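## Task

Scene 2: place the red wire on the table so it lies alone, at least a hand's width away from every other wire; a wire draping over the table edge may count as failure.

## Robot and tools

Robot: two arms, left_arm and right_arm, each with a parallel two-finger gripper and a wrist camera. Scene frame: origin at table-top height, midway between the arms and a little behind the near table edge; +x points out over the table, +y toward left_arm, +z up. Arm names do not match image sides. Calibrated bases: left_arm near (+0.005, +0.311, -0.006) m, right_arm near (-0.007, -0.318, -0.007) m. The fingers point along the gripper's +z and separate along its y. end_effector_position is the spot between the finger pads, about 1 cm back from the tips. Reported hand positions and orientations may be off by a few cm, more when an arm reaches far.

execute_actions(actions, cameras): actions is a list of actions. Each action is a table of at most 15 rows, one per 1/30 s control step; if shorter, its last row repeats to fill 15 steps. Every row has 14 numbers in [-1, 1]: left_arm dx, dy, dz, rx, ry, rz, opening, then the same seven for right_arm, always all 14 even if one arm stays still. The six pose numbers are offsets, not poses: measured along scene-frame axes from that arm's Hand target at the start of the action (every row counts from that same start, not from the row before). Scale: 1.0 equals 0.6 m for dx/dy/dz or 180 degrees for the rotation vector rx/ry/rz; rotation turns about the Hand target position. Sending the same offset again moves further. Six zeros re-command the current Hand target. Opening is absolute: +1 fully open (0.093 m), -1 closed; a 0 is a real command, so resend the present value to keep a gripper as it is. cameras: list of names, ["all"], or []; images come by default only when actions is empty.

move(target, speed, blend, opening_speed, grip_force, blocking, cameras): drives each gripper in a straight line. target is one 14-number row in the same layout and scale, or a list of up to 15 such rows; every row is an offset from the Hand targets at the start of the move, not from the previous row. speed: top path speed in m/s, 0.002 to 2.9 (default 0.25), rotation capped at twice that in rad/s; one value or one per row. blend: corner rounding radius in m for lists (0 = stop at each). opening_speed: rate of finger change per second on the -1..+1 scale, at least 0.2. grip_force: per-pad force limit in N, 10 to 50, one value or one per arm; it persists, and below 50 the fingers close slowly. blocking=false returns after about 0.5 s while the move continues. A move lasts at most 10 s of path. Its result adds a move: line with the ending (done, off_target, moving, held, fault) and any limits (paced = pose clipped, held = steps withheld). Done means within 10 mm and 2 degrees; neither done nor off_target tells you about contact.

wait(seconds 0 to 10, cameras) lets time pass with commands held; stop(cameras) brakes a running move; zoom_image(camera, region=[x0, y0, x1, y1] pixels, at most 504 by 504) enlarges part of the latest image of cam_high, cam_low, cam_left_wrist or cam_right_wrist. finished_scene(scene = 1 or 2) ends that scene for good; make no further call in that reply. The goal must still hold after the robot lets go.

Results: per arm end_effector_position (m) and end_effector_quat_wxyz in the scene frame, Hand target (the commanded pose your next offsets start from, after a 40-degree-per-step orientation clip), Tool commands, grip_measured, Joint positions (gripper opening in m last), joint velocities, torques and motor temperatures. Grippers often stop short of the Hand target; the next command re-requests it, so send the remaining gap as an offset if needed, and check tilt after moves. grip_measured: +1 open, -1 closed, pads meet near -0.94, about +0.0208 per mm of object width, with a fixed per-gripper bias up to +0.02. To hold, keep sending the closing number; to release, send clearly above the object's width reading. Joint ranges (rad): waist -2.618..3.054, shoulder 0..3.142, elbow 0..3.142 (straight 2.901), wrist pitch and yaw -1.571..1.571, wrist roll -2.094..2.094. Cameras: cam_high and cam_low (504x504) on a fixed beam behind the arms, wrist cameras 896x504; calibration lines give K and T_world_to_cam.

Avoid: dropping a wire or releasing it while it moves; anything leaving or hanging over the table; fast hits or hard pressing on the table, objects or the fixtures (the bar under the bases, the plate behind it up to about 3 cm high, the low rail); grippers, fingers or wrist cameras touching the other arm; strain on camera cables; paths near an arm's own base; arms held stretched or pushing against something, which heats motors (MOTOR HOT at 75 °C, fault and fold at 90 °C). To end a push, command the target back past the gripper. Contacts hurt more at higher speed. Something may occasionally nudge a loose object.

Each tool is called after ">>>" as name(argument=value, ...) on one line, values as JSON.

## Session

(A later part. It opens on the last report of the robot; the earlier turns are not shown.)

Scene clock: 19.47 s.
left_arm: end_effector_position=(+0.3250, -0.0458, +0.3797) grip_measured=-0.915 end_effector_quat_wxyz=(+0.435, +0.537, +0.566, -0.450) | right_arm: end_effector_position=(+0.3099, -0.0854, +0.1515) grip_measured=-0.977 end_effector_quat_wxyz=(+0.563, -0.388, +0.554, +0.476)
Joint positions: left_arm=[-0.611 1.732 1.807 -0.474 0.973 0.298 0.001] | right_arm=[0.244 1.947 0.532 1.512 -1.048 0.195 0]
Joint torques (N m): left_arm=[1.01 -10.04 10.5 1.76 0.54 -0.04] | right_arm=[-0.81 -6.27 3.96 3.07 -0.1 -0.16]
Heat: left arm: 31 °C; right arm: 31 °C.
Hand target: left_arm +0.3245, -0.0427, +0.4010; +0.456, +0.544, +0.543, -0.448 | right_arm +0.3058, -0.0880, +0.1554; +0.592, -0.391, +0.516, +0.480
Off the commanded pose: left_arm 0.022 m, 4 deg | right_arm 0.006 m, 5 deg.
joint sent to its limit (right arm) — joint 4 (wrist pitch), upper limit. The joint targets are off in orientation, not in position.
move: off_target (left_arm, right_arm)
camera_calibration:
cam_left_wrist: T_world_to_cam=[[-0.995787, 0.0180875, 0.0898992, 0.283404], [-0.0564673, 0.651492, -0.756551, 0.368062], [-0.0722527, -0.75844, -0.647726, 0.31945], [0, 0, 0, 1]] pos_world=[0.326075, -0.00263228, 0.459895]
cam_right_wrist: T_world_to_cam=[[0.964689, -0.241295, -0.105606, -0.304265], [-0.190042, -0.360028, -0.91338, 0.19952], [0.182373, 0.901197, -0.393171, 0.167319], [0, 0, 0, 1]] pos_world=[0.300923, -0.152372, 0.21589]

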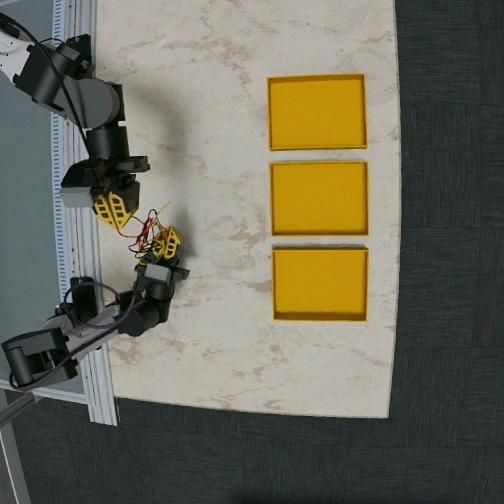

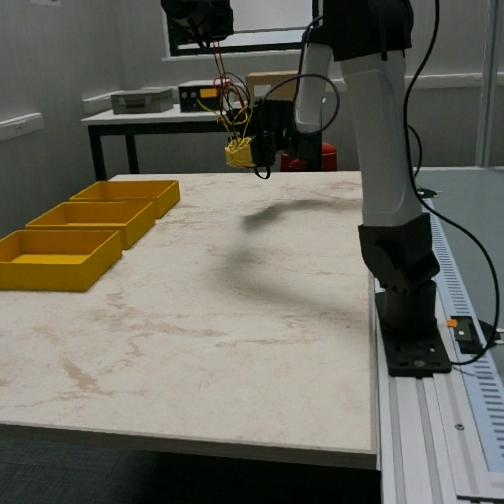

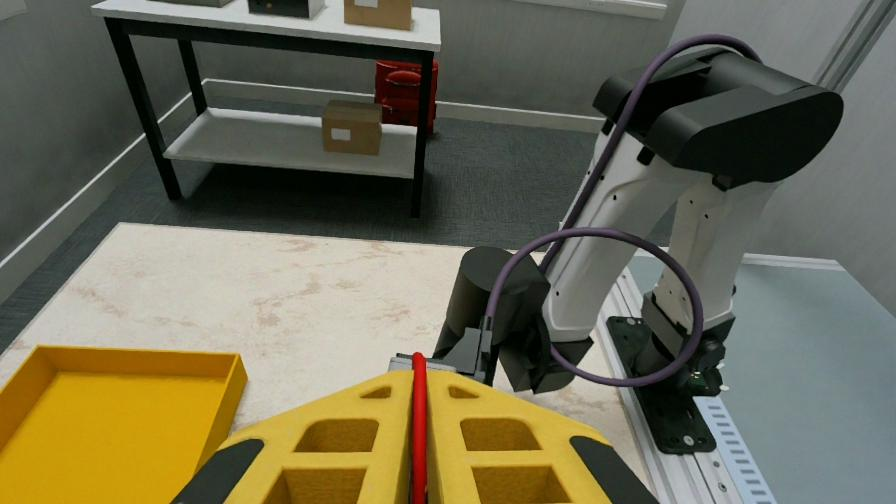

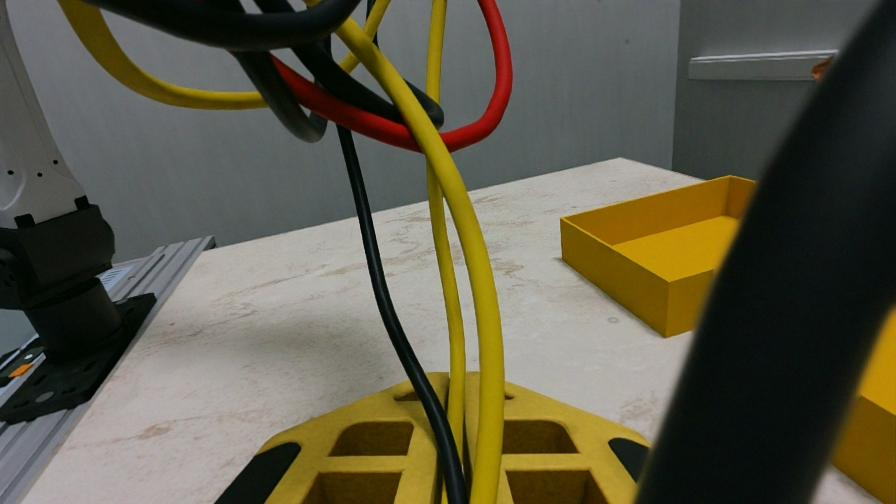

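>>> move(target=[0,0.17,0.1,0,0,0,-0.922918,0,-0.1,-0.02,0,0,0,-1], speed=0.06, cameras=["all"])

>>> zoom_image(camera="cam_low", region=[170, 25, 310, 185])

Scene clock: 25.37 s.
left_arm: end_effector_position=(+0.3201, +0.0423, +0.3955) grip_measured=-0.915 end_effector_quat_wxyz=(+0.371, +0.529, +0.614, -0.453) | right_arm: end_effector_position=(+0.3047, -0.1316, +0.1488) grip_measured=-0.977 end_effector_quat_wxyz=(+0.553, -0.414, +0.544, +0.477)
Joint positions: left_arm=[-0.396 1.778 2.12 -1.17 1.128 0.61 0.001] | right_arm=[0.075 1.923 0.508 1.512 -1.266 0.175 0]
Joint torques (N m): left_arm=[6.11 -12.3 13.59 2.01 1.7 -0.05] | right_arm=[-4.05 -4.93 1.98 2.87 -0.02 -0.15]
Heat: left arm: 32 °C; right arm: 31 °C.
Hand target: left_arm +0.3244, +0.0593, +0.4612; +0.457, +0.544, +0.543, -0.448 | right_arm +0.3058, -0.1480, +0.1433; +0.591, -0.391, +0.516, +0.480
Off the commanded pose: left_arm 0.068 m, 13 deg | right_arm 0.017 m, 6 deg.
joint sent to its limit (right arm) — joint 4 (wrist pitch), upper limit. The joint targets are off in orientation, not in position.
move: off_target (left_arm, right_arm)
camera_calibration:
cam_left_wrist: T_world_to_cam=[[-0.976563, 0.00278864, 0.215215, 0.220253], [-0.146327, 0.724685, -0.673365, 0.315124], [-0.157841, -0.689074, -0.707292, 0.444212], [0, 0, 0, 1]] pos_world=[0.331317, 0.0771156, 0.478979]
cam_right_wrist: T_world_to_cam=[[0.977093, -0.198812, -0.07591, -0.31329], [-0.150305, -0.392189, -0.907522, 0.162365], [0.150655, 0.898143, -0.413088, 0.221027], [0, 0, 0, 1]] pos_world=[0.297219, -0.197122, 0.214872]

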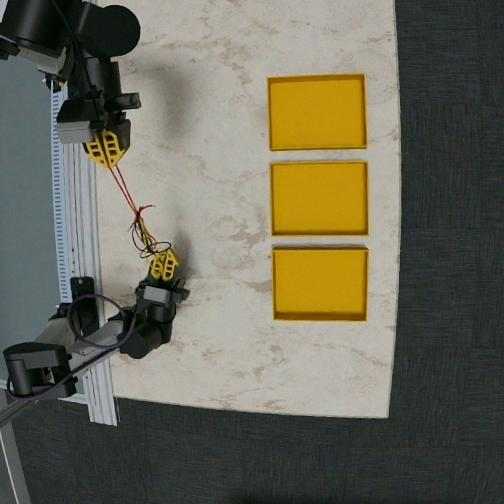

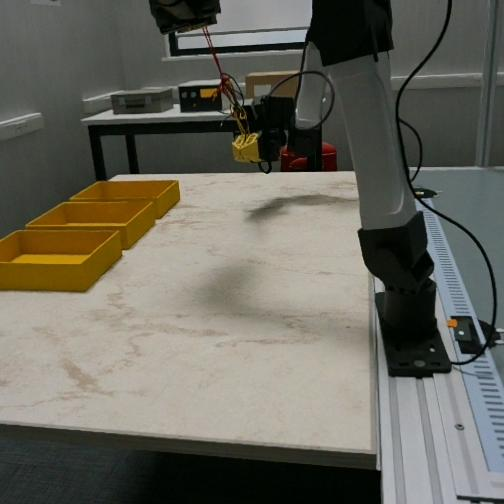

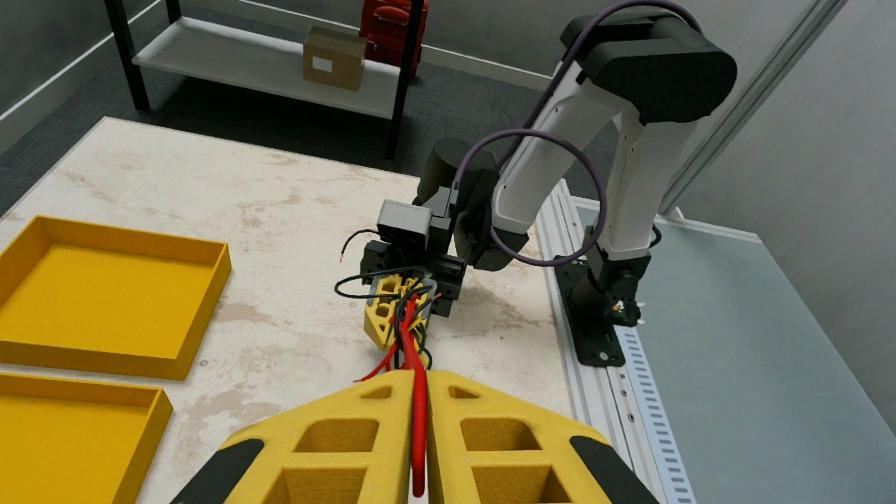

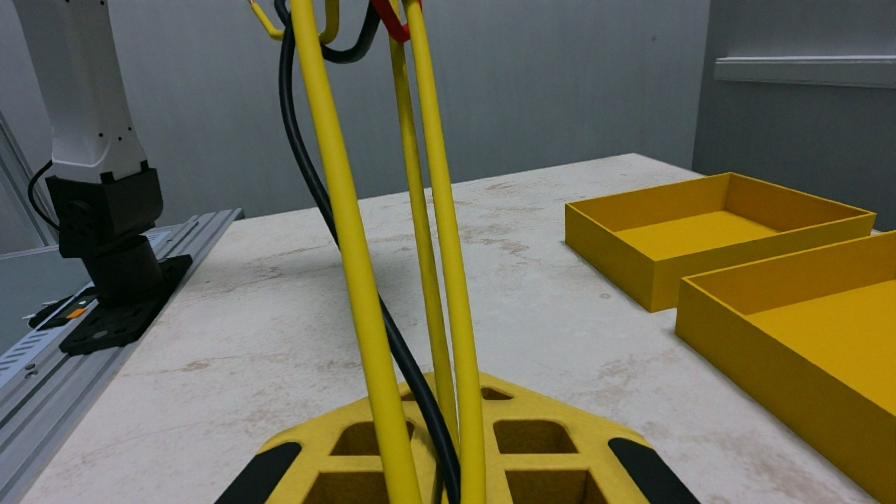

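Scaled by 3.150 from the camera's 504x504 image, which has a finer 720x720 frame.

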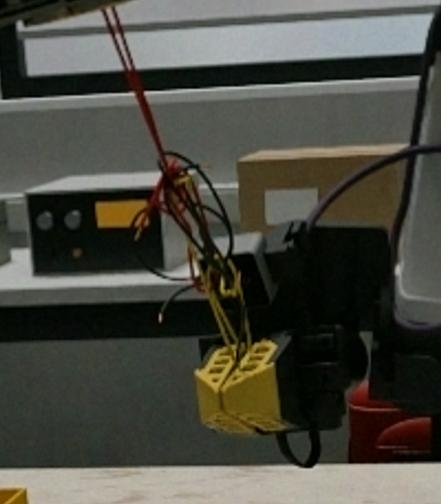

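>>> zoom_image(camera="cam_low", region=[200, 65, 260, 145])

>>> zoom_image(camera="cam_high", region=[90, 150, 190, 280])

>>> zoom_image(camera="cam_left_wrist", region=[310, 200, 490, 400])

Scaled by 6.300 from the camera's 504x504 image, which has a finer 720x720 frame.

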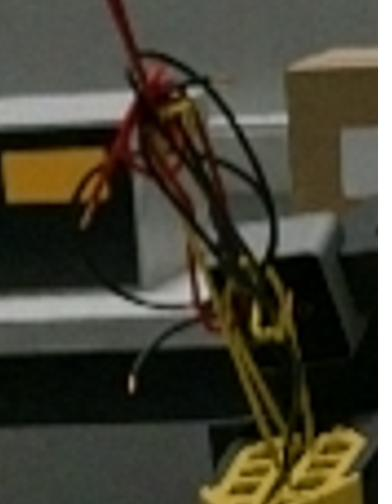

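Scaled by 3.877 from the camera's 504x504 image, which has a finer 720x720 frame.

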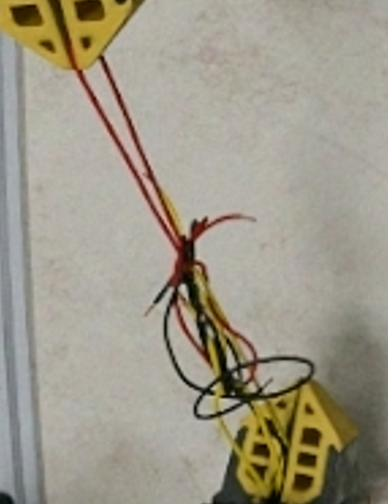

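Scaled by 2.520 from the camera's 896x504 image, which has a finer 1280x720 frame.

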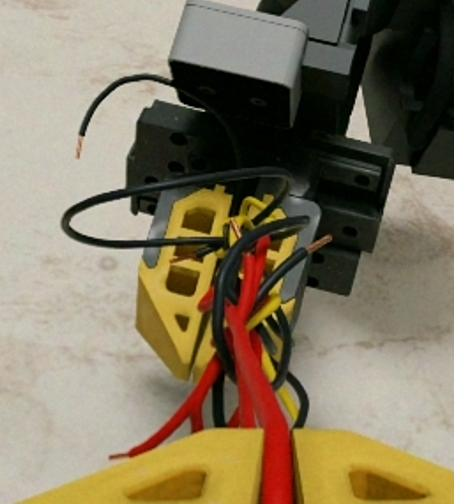

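>>> move(target=[0,0.06,-0.03,0,0,0,-0.922918,0,-0.11,0.0,0,0,0,-1], speed=0.06, cameras=["cam_high","cam_low","cam_left_wrist"])

>>> zoom_image(camera="cam_low", region=[170, 15, 300, 165])

>>> zoom_image(camera="cam_high", region=[90, 140, 210, 290])

Scene clock: 27.90 s.
left_arm: end_effector_position=(+0.3206, +0.0824, +0.4134) grip_measured=-0.915 end_effector_quat_wxyz=(+0.414, +0.540, +0.576, -0.453) | right_arm: end_effector_position=(+0.3032, -0.2020, +0.1466) grip_measured=-0.978 end_effector_quat_wxyz=(+0.551, -0.413, +0.554, +0.468)
Joint positions: left_arm=[-0.27 1.778 2.173 -1.317 1.253 0.826 0.001] | right_arm=[-0.174 1.904 0.501 1.512 -1.501 0.194 0]
Joint torques (N m): left_arm=[4.52 -8.96 10.61 1.38 1.35 0.02] | right_arm=[-3.33 -4.12 4.29 2.65 0.03 0.05]
Heat: left arm: 32 °C; right arm: 31 °C.
Hand target: left_arm +0.3243, +0.0953, +0.4431; +0.457, +0.544, +0.543, -0.448 | right_arm +0.3058, -0.2140, +0.1434; +0.592, -0.391, +0.516, +0.480
Off the commanded pose: left_arm 0.033 m, 6 deg | right_arm 0.013 m, 7 deg.
joint sent to its limit (right arm) — joint 4 (wrist pitch), upper limit. The joint targets are off in orientation, not in position.
move: off_target (left_arm, right_arm)
camera_calibration:
cam_left_wrist: T_world_to_cam=[[-0.99188, 0.0299475, 0.123598, 0.257389], [-0.0710291, 0.675712, -0.733736, 0.302985], [-0.10549, -0.736557, -0.668098, 0.455432], [0, 0, 0, 1]] pos_world=[0.324864, 0.123013, 0.494771]
Images, in order (width x height): cam_high 504x504, cam_low 504x504, cam_left_wrist 896x504.

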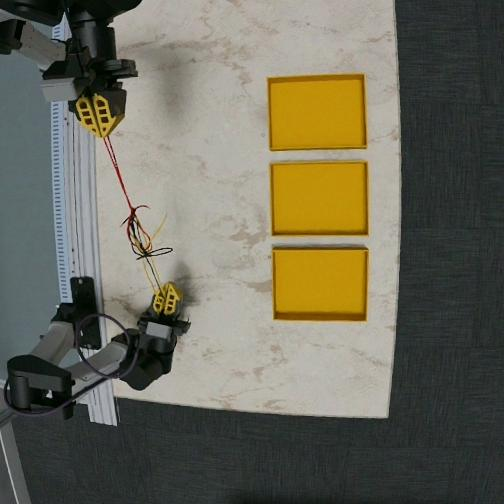

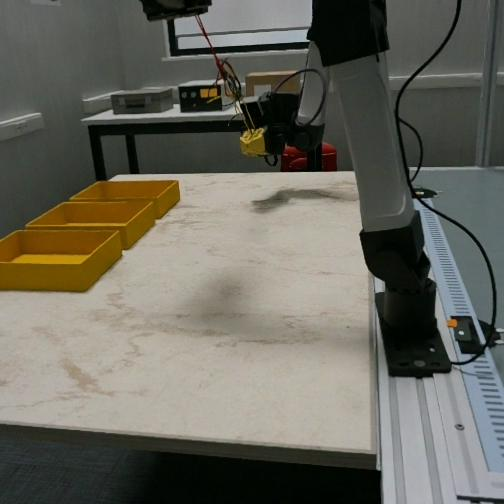

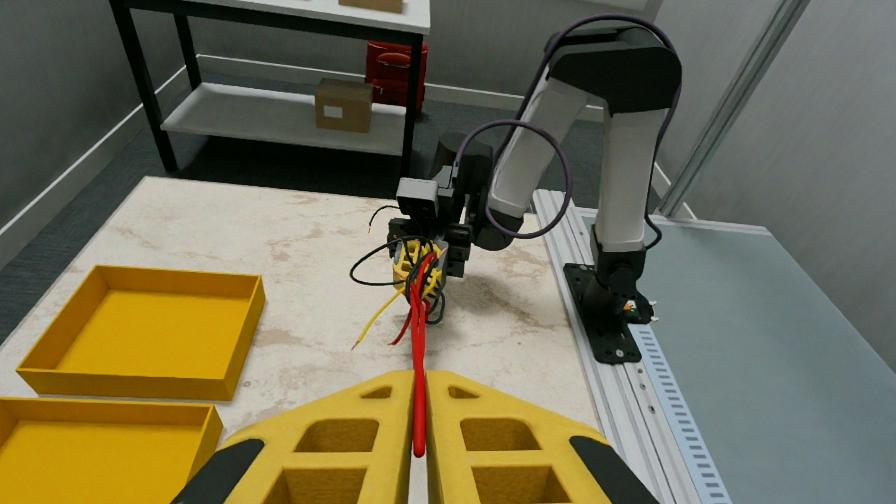

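Scaled by 3.360 from the camera's 504x504 image, which has a finer 720x720 frame.

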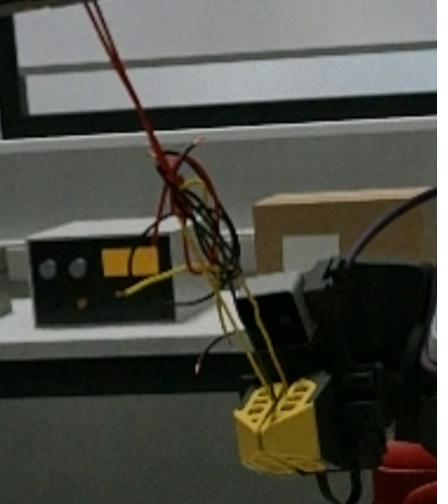

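Scaled by 3.360 from the camera's 504x504 image, which has a finer 720x720 frame.

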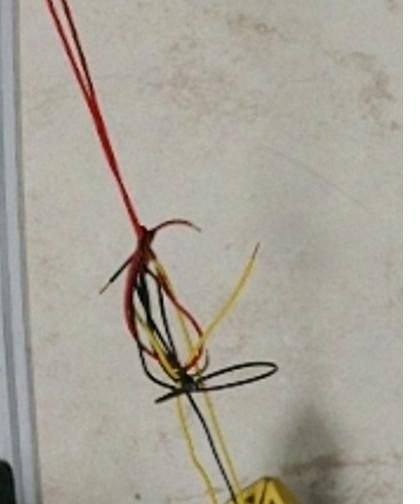

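>>> move(target=[0,0.13,-0.03,0,0,0.14,-0.922918,0,-0.11,0.0,-0.03,0.01,-0.13,-1], speed=0.06, cameras=["cam_high","cam_low","cam_left_wrist"])

>>> zoom_image(camera="cam_low", region=[170, 15, 300, 165])

>>> zoom_image(camera="cam_high", region=[80, 130, 220, 310])

Scene clock: 32.23 s.
left_arm: end_effector_position=(+0.3279, +0.1698, +0.4213) grip_measured=-0.920 end_effector_quat_wxyz=(+0.533, +0.415, +0.648, -0.350) | right_arm: end_effector_position=(+0.3070, -0.2781, +0.1371) grip_measured=-0.978 end_effector_quat_wxyz=(+0.633, -0.286, +0.628, +0.350)
Joint positions: left_arm=[-0.026 1.363 1.623 -0.723 1.145 0.422 0.001] | right_arm=[-0.415 1.806 0.319 1.508 -1.329 0.103 0]
Joint torques (N m): left_arm=[0.84 -7.62 5.81 1.63 0.16 -0.17] | right_arm=[-0.75 -6.65 3.71 2.46 0.11 -0.18]
Heat: left arm: 33 °C; right arm: 31 °C.
Hand target: left_arm +0.3244, +0.1733, +0.4251; +0.543, +0.413, +0.648, -0.338 | right_arm +0.3059, -0.2800, +0.1434; +0.649, -0.298, +0.616, +0.331
Off the commanded pose: left_arm 0.006 m, 2 deg | right_arm 0.007 m, 3 deg.
move: off_target (right_arm)
camera_calibration:
cam_left_wrist: T_world_to_cam=[[-0.925907, -0.373281, 0.0579432, 0.335604], [-0.276175, 0.56427, -0.778028, 0.355019], [0.257727, -0.736384, -0.625552, 0.388865], [0, 0, 0, 1]] pos_world=[0.308564, 0.211303, 0.500024]
Images, in order (width x height): cam_high 504x504, cam_low 504x504, cam_left_wrist 896x504.

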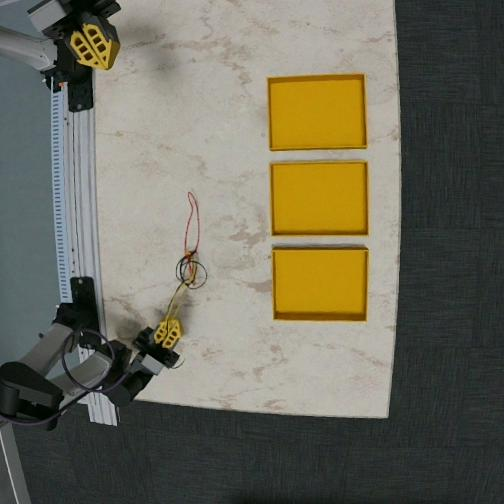

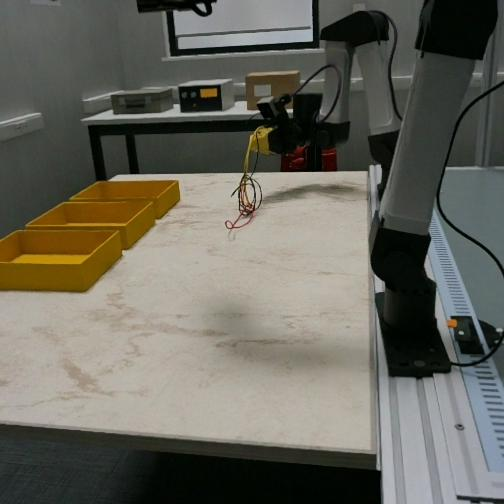

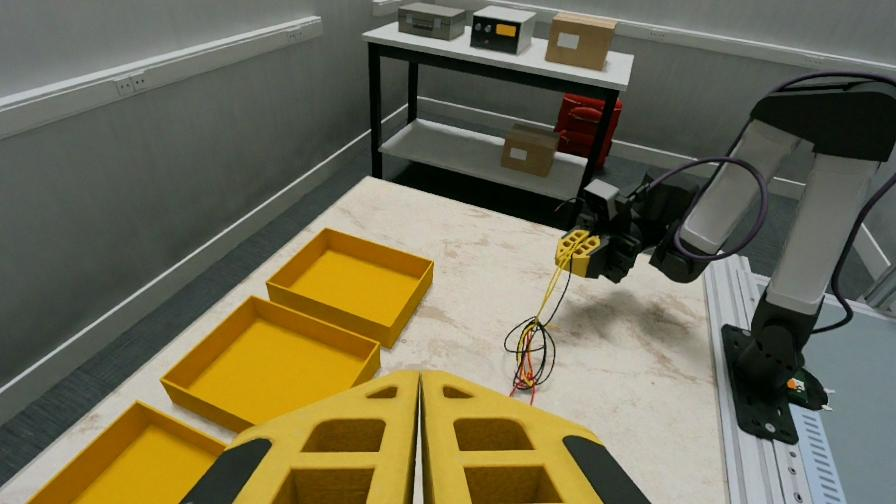

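Scaled by 3.360 from the camera's 504x504 image, which has a finer 720x720 frame.

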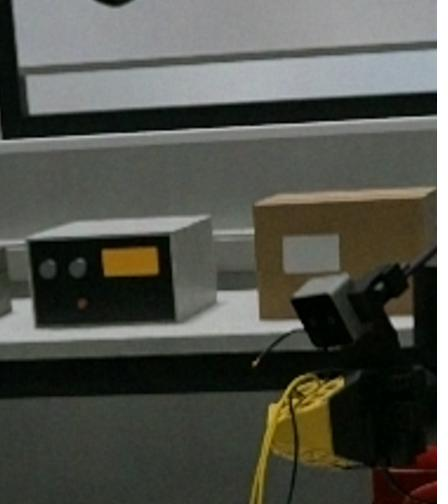

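Scaled by 2.800 from the camera's 504x504 image, which has a finer 720x720 frame.

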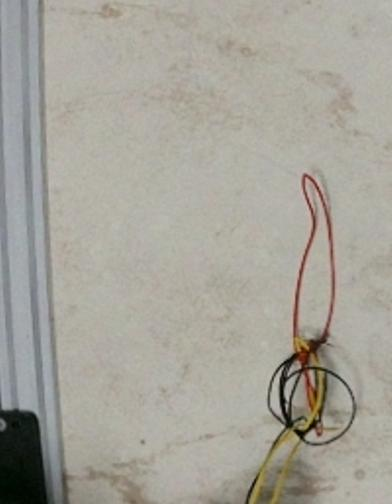

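>>> move(target=[-0.016,-0.315,-0.53,0.491,0.11,-0.11,0.4,0,0,0.0,0,0,0,-1], speed=0.4, cameras=["all"])

>>> zoom_image(camera="cam_low", region=[180, 125, 300, 245])

Scene clock: 42.13 s.
left_arm: end_effector_position=(+0.3108, -0.0151, +0.1058) grip_measured=+0.397 end_effector_quat_wxyz=(-0.011, +0.714, +0.698, +0.055) | right_arm: end_effector_position=(+0.3070, -0.2781, +0.1371) grip_measured=-0.978 end_effector_quat_wxyz=(+0.633, -0.286, +0.628, +0.350)
Joint positions: left_arm=[-0.924 2.354 2.329 -1.57 -0.114 0.729 0.064] | right_arm=[-0.415 1.806 0.319 1.508 -1.329 0.103 0]
Joint torques (N m): left_arm=[0.05 -12.52 8.47 0.18 -0.16 -0.19] | right_arm=[-0.7 -6.67 3.69 2.48 0.09 -0.19]
Heat: left arm: 33 °C; right arm: 31 °C.
Hand target: left_arm +0.3149, -0.0156, +0.1071; -0.062, +0.707, +0.701, +0.066 | right_arm +0.3059, -0.2799, +0.1434; +0.649, -0.298, +0.616, +0.331
Off the commanded pose: left_arm 0.004 m, 6 deg | right_arm 0.007 m, 3 deg.
joint sent to its limit (left arm) — joint 4 (wrist pitch), lower limit. The joint targets are off in orientation, not in position.
move: off_target (left_arm, right_arm)
camera_calibration:
cam_left_wrist: T_world_to_cam=[[-0.999664, -0.0185411, -0.0181268, 0.305326], [-0.0254611, 0.834196, 0.550879, -0.00522892], [0.0049074, 0.551156, -0.834388, 0.179879], [0, 0, 0, 1]] pos_world=[0.304208, -0.0891181, 0.158504]
cam_right_wrist: T_world_to_cam=[[0.804113, -0.587145, -0.0930749, -0.398032], [-0.321838, -0.298324, -0.898567, 0.172074], [0.499823, 0.752505, -0.428852, 0.201968], [0, 0, 0, 1]] pos_world=[0.274494, -0.33435, 0.204188]

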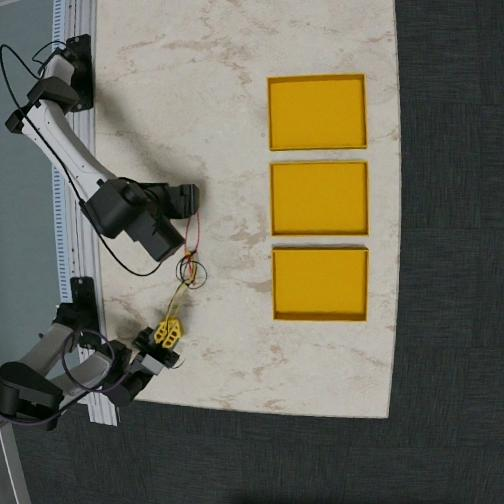

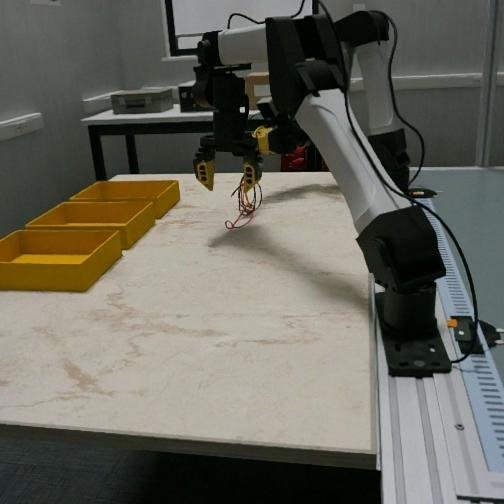

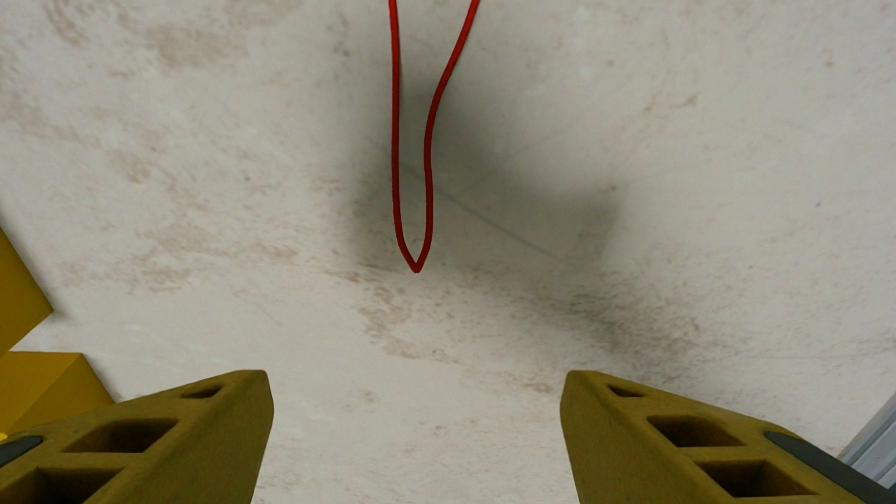

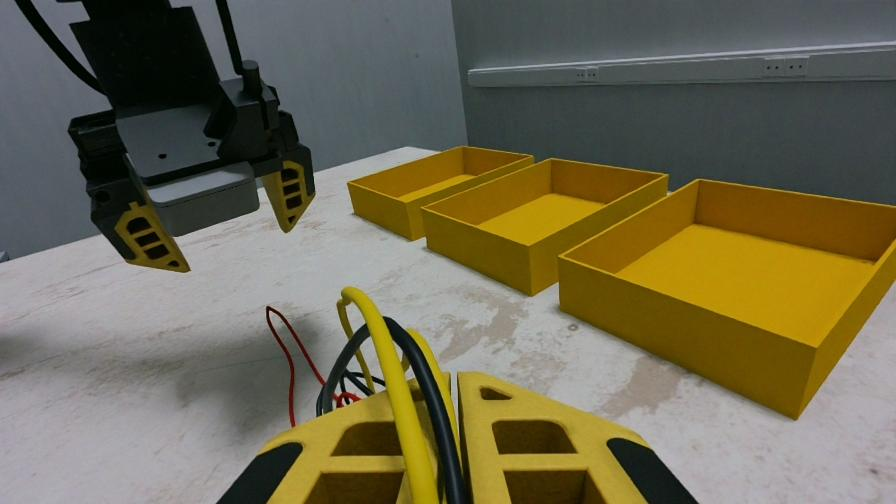

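Scaled by 4.200 from the camera's 504x504 image, which has a finer 720x720 frame.

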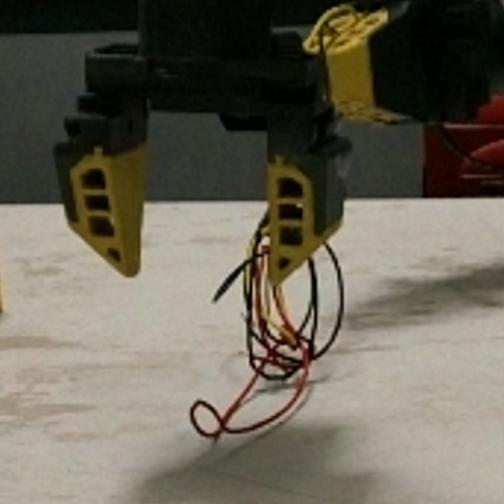

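>>> move(target=[[0.007,0.0,-0.142,0,0,0,0.4,0,0,0,0,0,0,-1],[0.007,0.0,-0.142,0,0,0,-1,0,0,0,0,0,0,-1]], speed=0.12, cameras=["cam_low","cam_left_wrist","cam_right_wrist"])

>>> zoom_image(camera="cam_low", region=[180, 135, 300, 255])

Scene clock: 44.07 s.
left_arm: end_effector_position=(+0.3147, -0.0200, +0.0322) grip_measured=-0.967 end_effector_quat_wxyz=(-0.054, +0.712, +0.697, +0.058) | right_arm: end_effector_position=(+0.3070, -0.2781, +0.1371) grip_measured=-0.978 end_effector_quat_wxyz=(+0.633, -0.286, +0.628, +0.350)
Joint positions: left_arm=[-0.924 2.48 2.253 -1.457 -0.115 0.724 0] | right_arm=[-0.415 1.806 0.319 1.508 -1.329 0.103 0]
Joint torques (N m): left_arm=[0.79 -12.75 6.02 0.18 -0.15 -0.17] | right_arm=[-0.75 -6.63 3.7 2.46 0.1 -0.19]
Heat: left arm: 33 °C; right arm: 32 °C.
Hand target: left_arm +0.3191, -0.0157, +0.0219; -0.062, +0.707, +0.701, +0.066 | right_arm +0.3059, -0.2800, +0.1434; +0.649, -0.298, +0.616, +0.331
Off the commanded pose: left_arm 0.012 m, 1 deg | right_arm 0.007 m, 3 deg.
move: off_target (left_arm, right_arm); target 2's new opening was sent with left_arm's hand 0.012 m and 1 deg from that target
camera_calibration:
cam_left_wrist: T_world_to_cam=[[-0.999048, -0.0242576, 0.0362699, 0.305761], [0.00270764, 0.795162, 0.606391, 0.0281032], [-0.04355, 0.605912, -0.794339, 0.136197], [0, 0, 0, 1]] pos_world=[0.311325, -0.0974528, 0.0800549]
cam_right_wrist: T_world_to_cam=[[0.803889, -0.587457, -0.093047, -0.398218], [-0.321932, -0.298215, -0.89857, 0.17214], [0.500123, 0.752305, -0.428853, 0.201845], [0, 0, 0, 1]] pos_world=[0.274593, -0.33445, 0.204188]
Images, in order (width x height): cam_low 504x504, cam_left_wrist 896x504, cam_right_wrist 896x504.

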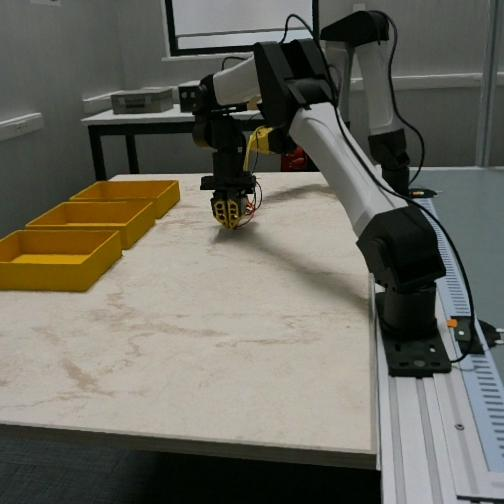

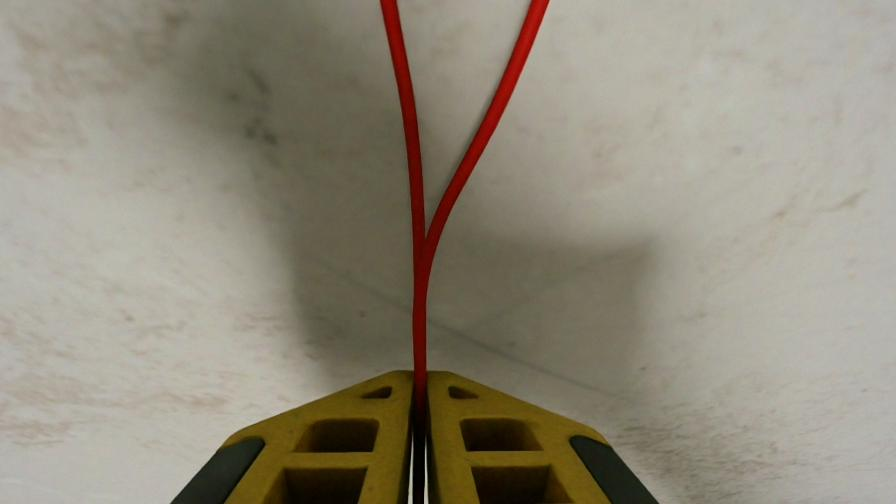

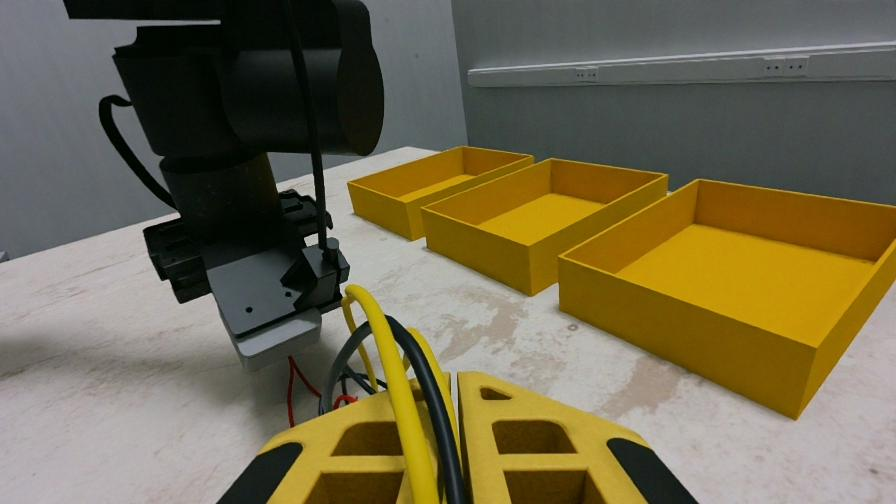

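Scaled by 4.200 from the camera's 504x504 image, which has a finer 720x720 frame.

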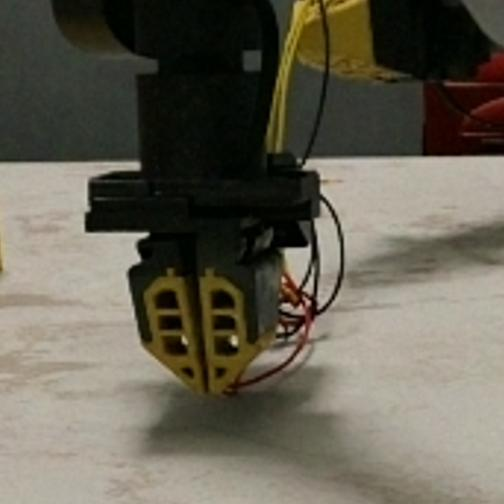

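>>> move(target=[0,0.33,0.08,0,0,0,-1,0,0,0,0,0,0,-1], speed=0.07, cameras=["cam_high","cam_low","cam_left_wrist"])

>>> zoom_image(camera="cam_high", region=[110, 140, 250, 360])

Scene clock: 48.07 s.
left_arm: end_effector_position=(+0.3277, +0.1063, +0.0715) grip_measured=-0.967 end_effector_quat_wxyz=(+0.035, +0.734, +0.679, +0.000) | right_arm: end_effector_position=(+0.2941, -0.2647, +0.1339) grip_measured=-0.978 end_effector_quat_wxyz=(+0.616, -0.310, +0.618, +0.377)
Joint positions: left_arm=[-0.623 1.94 1.545 -1.103 0.014 1.088 0] | right_arm=[-0.395 1.806 0.303 1.506 -1.39 0.095 0]
Joint torques (N m): left_arm=[6.78 -13 3.6 -0.76 -1.78 -0.05] | right_arm=[-2.44 -7.2 4.88 2.35 0.74 -0.13]
Motor temperatures (°C): left_arm=[26 35 31 27 27 27 28] | right_arm=[27 30 31 32 25 23 26]
Heat: left arm: 35 °C; right arm: 32 °C.
Hand target: left_arm +0.3191, +0.1823, +0.0700; -0.062, +0.707, +0.701, +0.066 | right_arm +0.3058, -0.2799, +0.1433; +0.649, -0.298, +0.616, +0.332
Off the commanded pose: left_arm 0.077 m, 14 deg | right_arm 0.021 m, 7 deg.
move: off_target (left_arm, right_arm)
camera_calibration:
cam_left_wrist: T_world_to_cam=[[-0.999191, 0.0401267, -0.00266351, 0.316326], [0.0351147, 0.902832, 0.428557, -0.105495], [0.0196013, 0.428117, -0.903511, 0.0974649], [0, 0, 0, 1]] pos_world=[0.317864, 0.0408244, 0.134114]
Images, in order (width x height): cam_high 504x504, cam_low 504x504, cam_left_wrist 896x504.

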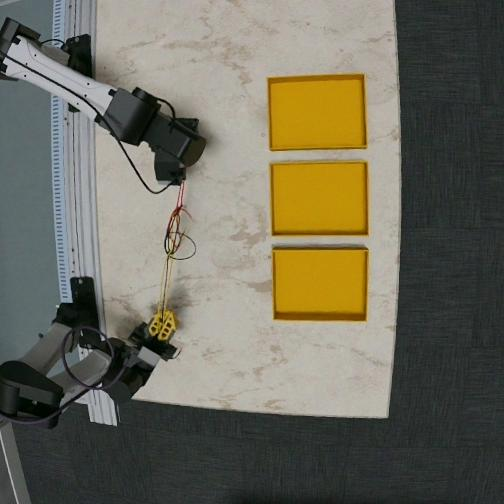

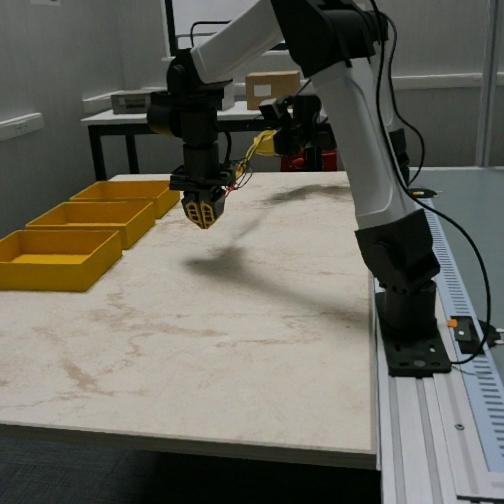

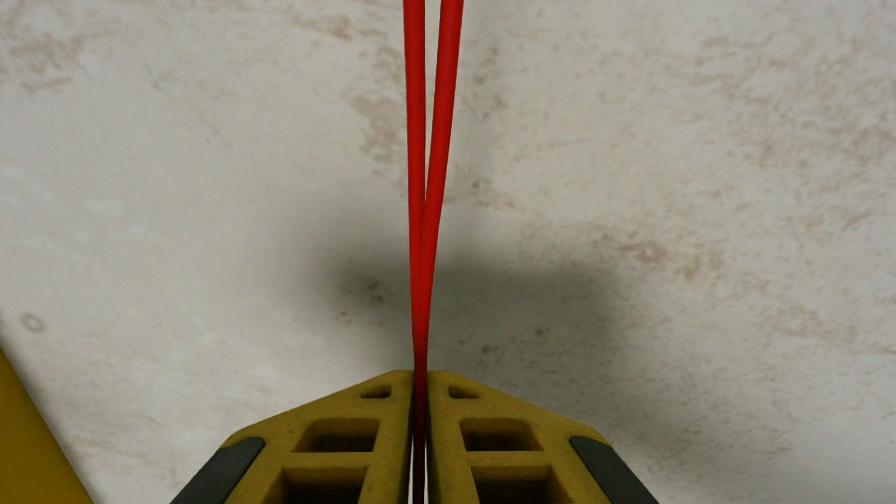

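Scaled by 2.291 from the camera's 504x504 image, which has a finer 720x720 frame.

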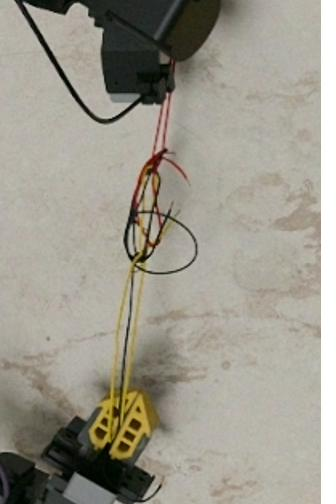

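>>> execute_actions(actions=[])

>>> zoom_image(camera="cam_high", region=[150, 175, 210, 265])

>>> zoom_image(camera="cam_right_wrist", region=[250, 200, 500, 450])

>>> zoom_image(camera="cam_low", region=[215, 125, 285, 205])

Scene clock: 48.23 s.
left_arm: end_effector_position=(+0.3277, +0.1063, +0.0715) grip_measured=-0.967 end_effector_quat_wxyz=(+0.035, +0.734, +0.678, +0.000) | right_arm: end_effector_position=(+0.2941, -0.2647, +0.1339) grip_measured=-0.978 end_effector_quat_wxyz=(+0.616, -0.310, +0.618, +0.377)
Joint positions: left_arm=[-0.623 1.94 1.545 -1.103 0.014 1.089 0] | right_arm=[-0.395 1.806 0.303 1.506 -1.39 0.095 0]
Joint velocities: within noise
Joint torques (N m): left_arm=[6.83 -13.04 3.69 -0.77 -1.81 -0.05] | right_arm=[-2.47 -7.17 4.93 2.36 0.74 -0.12]
Motor temperatures (°C): left_arm=[26 35 31 27 27 27 28] | right_arm=[27 30 31 32 25 23 26]
Heat: left arm: 35 °C; right arm: 32 °C.
Hand target: left_arm +0.3191, +0.1823, +0.0700; -0.062, +0.707, +0.701, +0.066 | right_arm +0.3058, -0.2799, +0.1433; +0.649, -0.298, +0.616, +0.332
Tool commands: left_gripper/opening=-1.0 right_gripper/opening=-1.0
Off the commanded pose: left_arm 0.077 m, 14 deg | right_arm 0.021 m, 7 deg.
camera_calibration:
cam_left_wrist: T_world_to_cam=[[-0.999179, 0.0404388, -0.00262214, 0.316304], [0.0354125, 0.90278, 0.428642, -0.105599], [0.019701, 0.428197, -0.903471, 0.0974245], [0, 0, 0, 1]] pos_world=[0.317864, 0.0408249, 0.134114]
cam_right_wrist: T_world_to_cam=[[0.848097, -0.520442, -0.0993551, -0.374655], [-0.303842, -0.3241, -0.895901, 0.156541], [0.434063, 0.79, -0.433, 0.226718], [0, 0, 0, 1]] pos_world=[0.266897, -0.323358, 0.20119]

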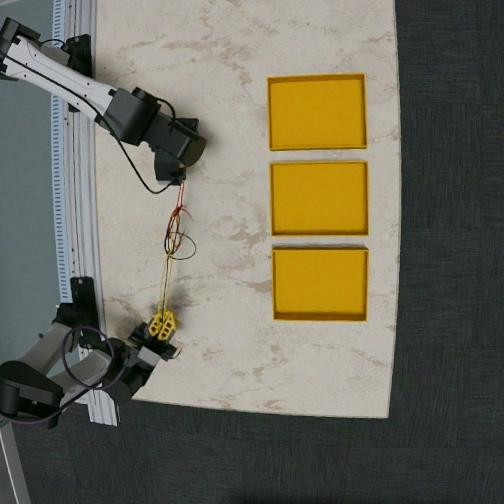

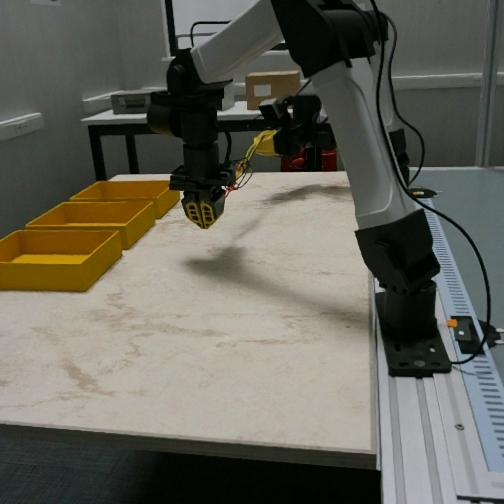

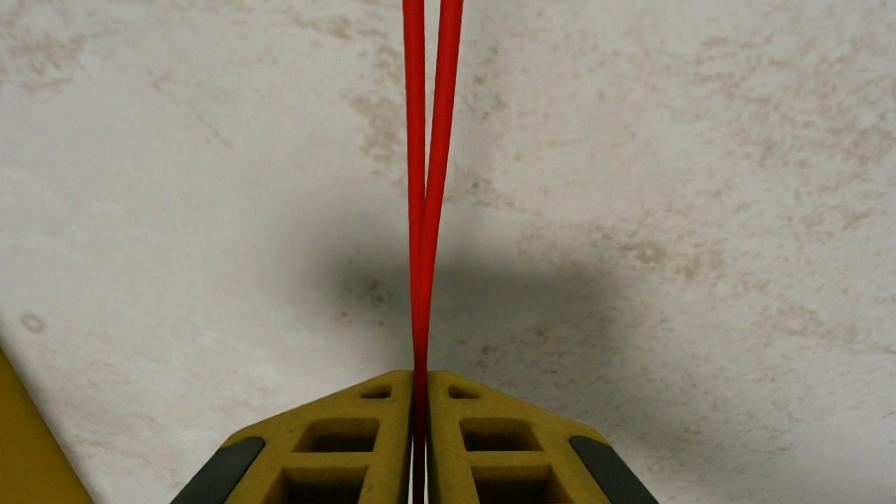

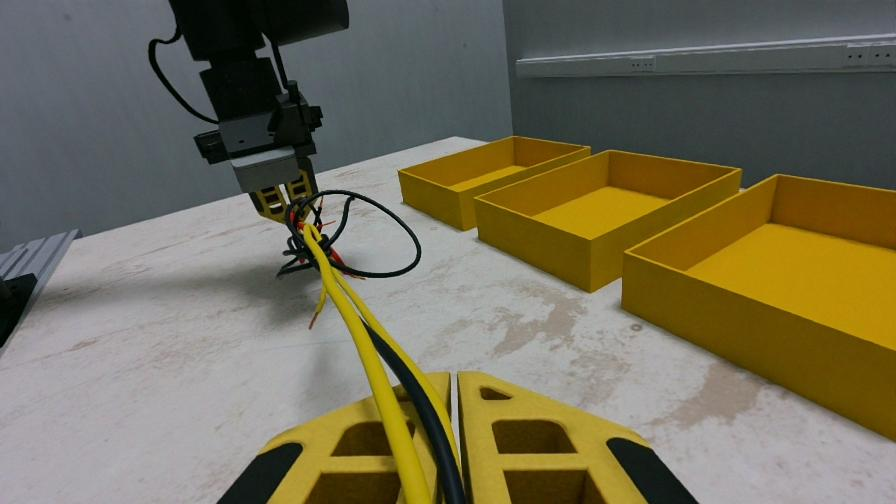

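Scaled by 5.600 from the camera's 504x504 image, which has a finer 720x720 frame.

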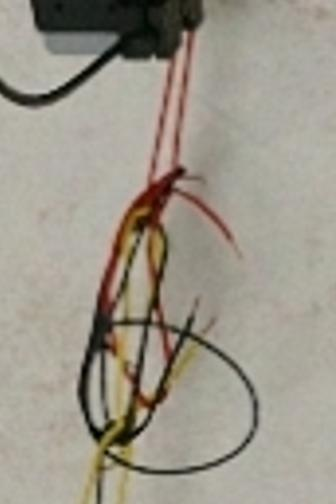

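Scaled by 2.016 from the camera's 896x504 image, which has a finer 1280x720 frame.

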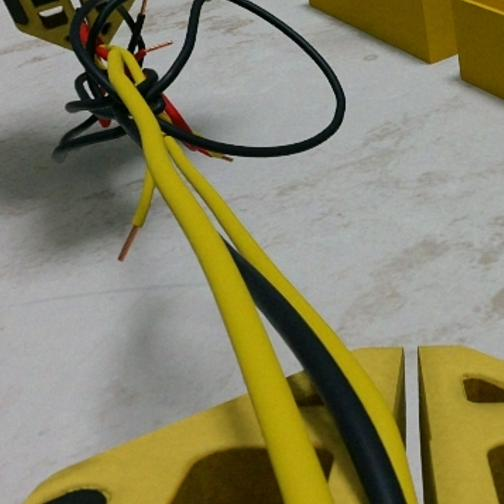

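Scaled by 6.300 from the camera's 504x504 image, which has a finer 720x720 frame.

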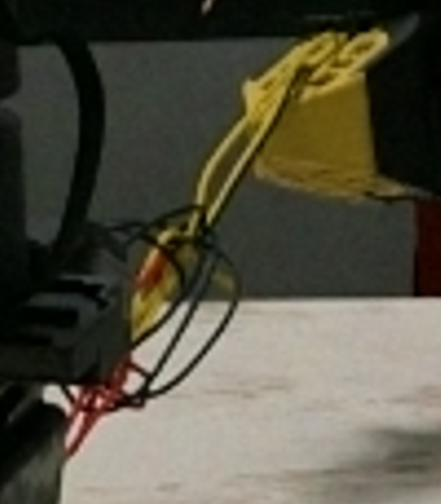

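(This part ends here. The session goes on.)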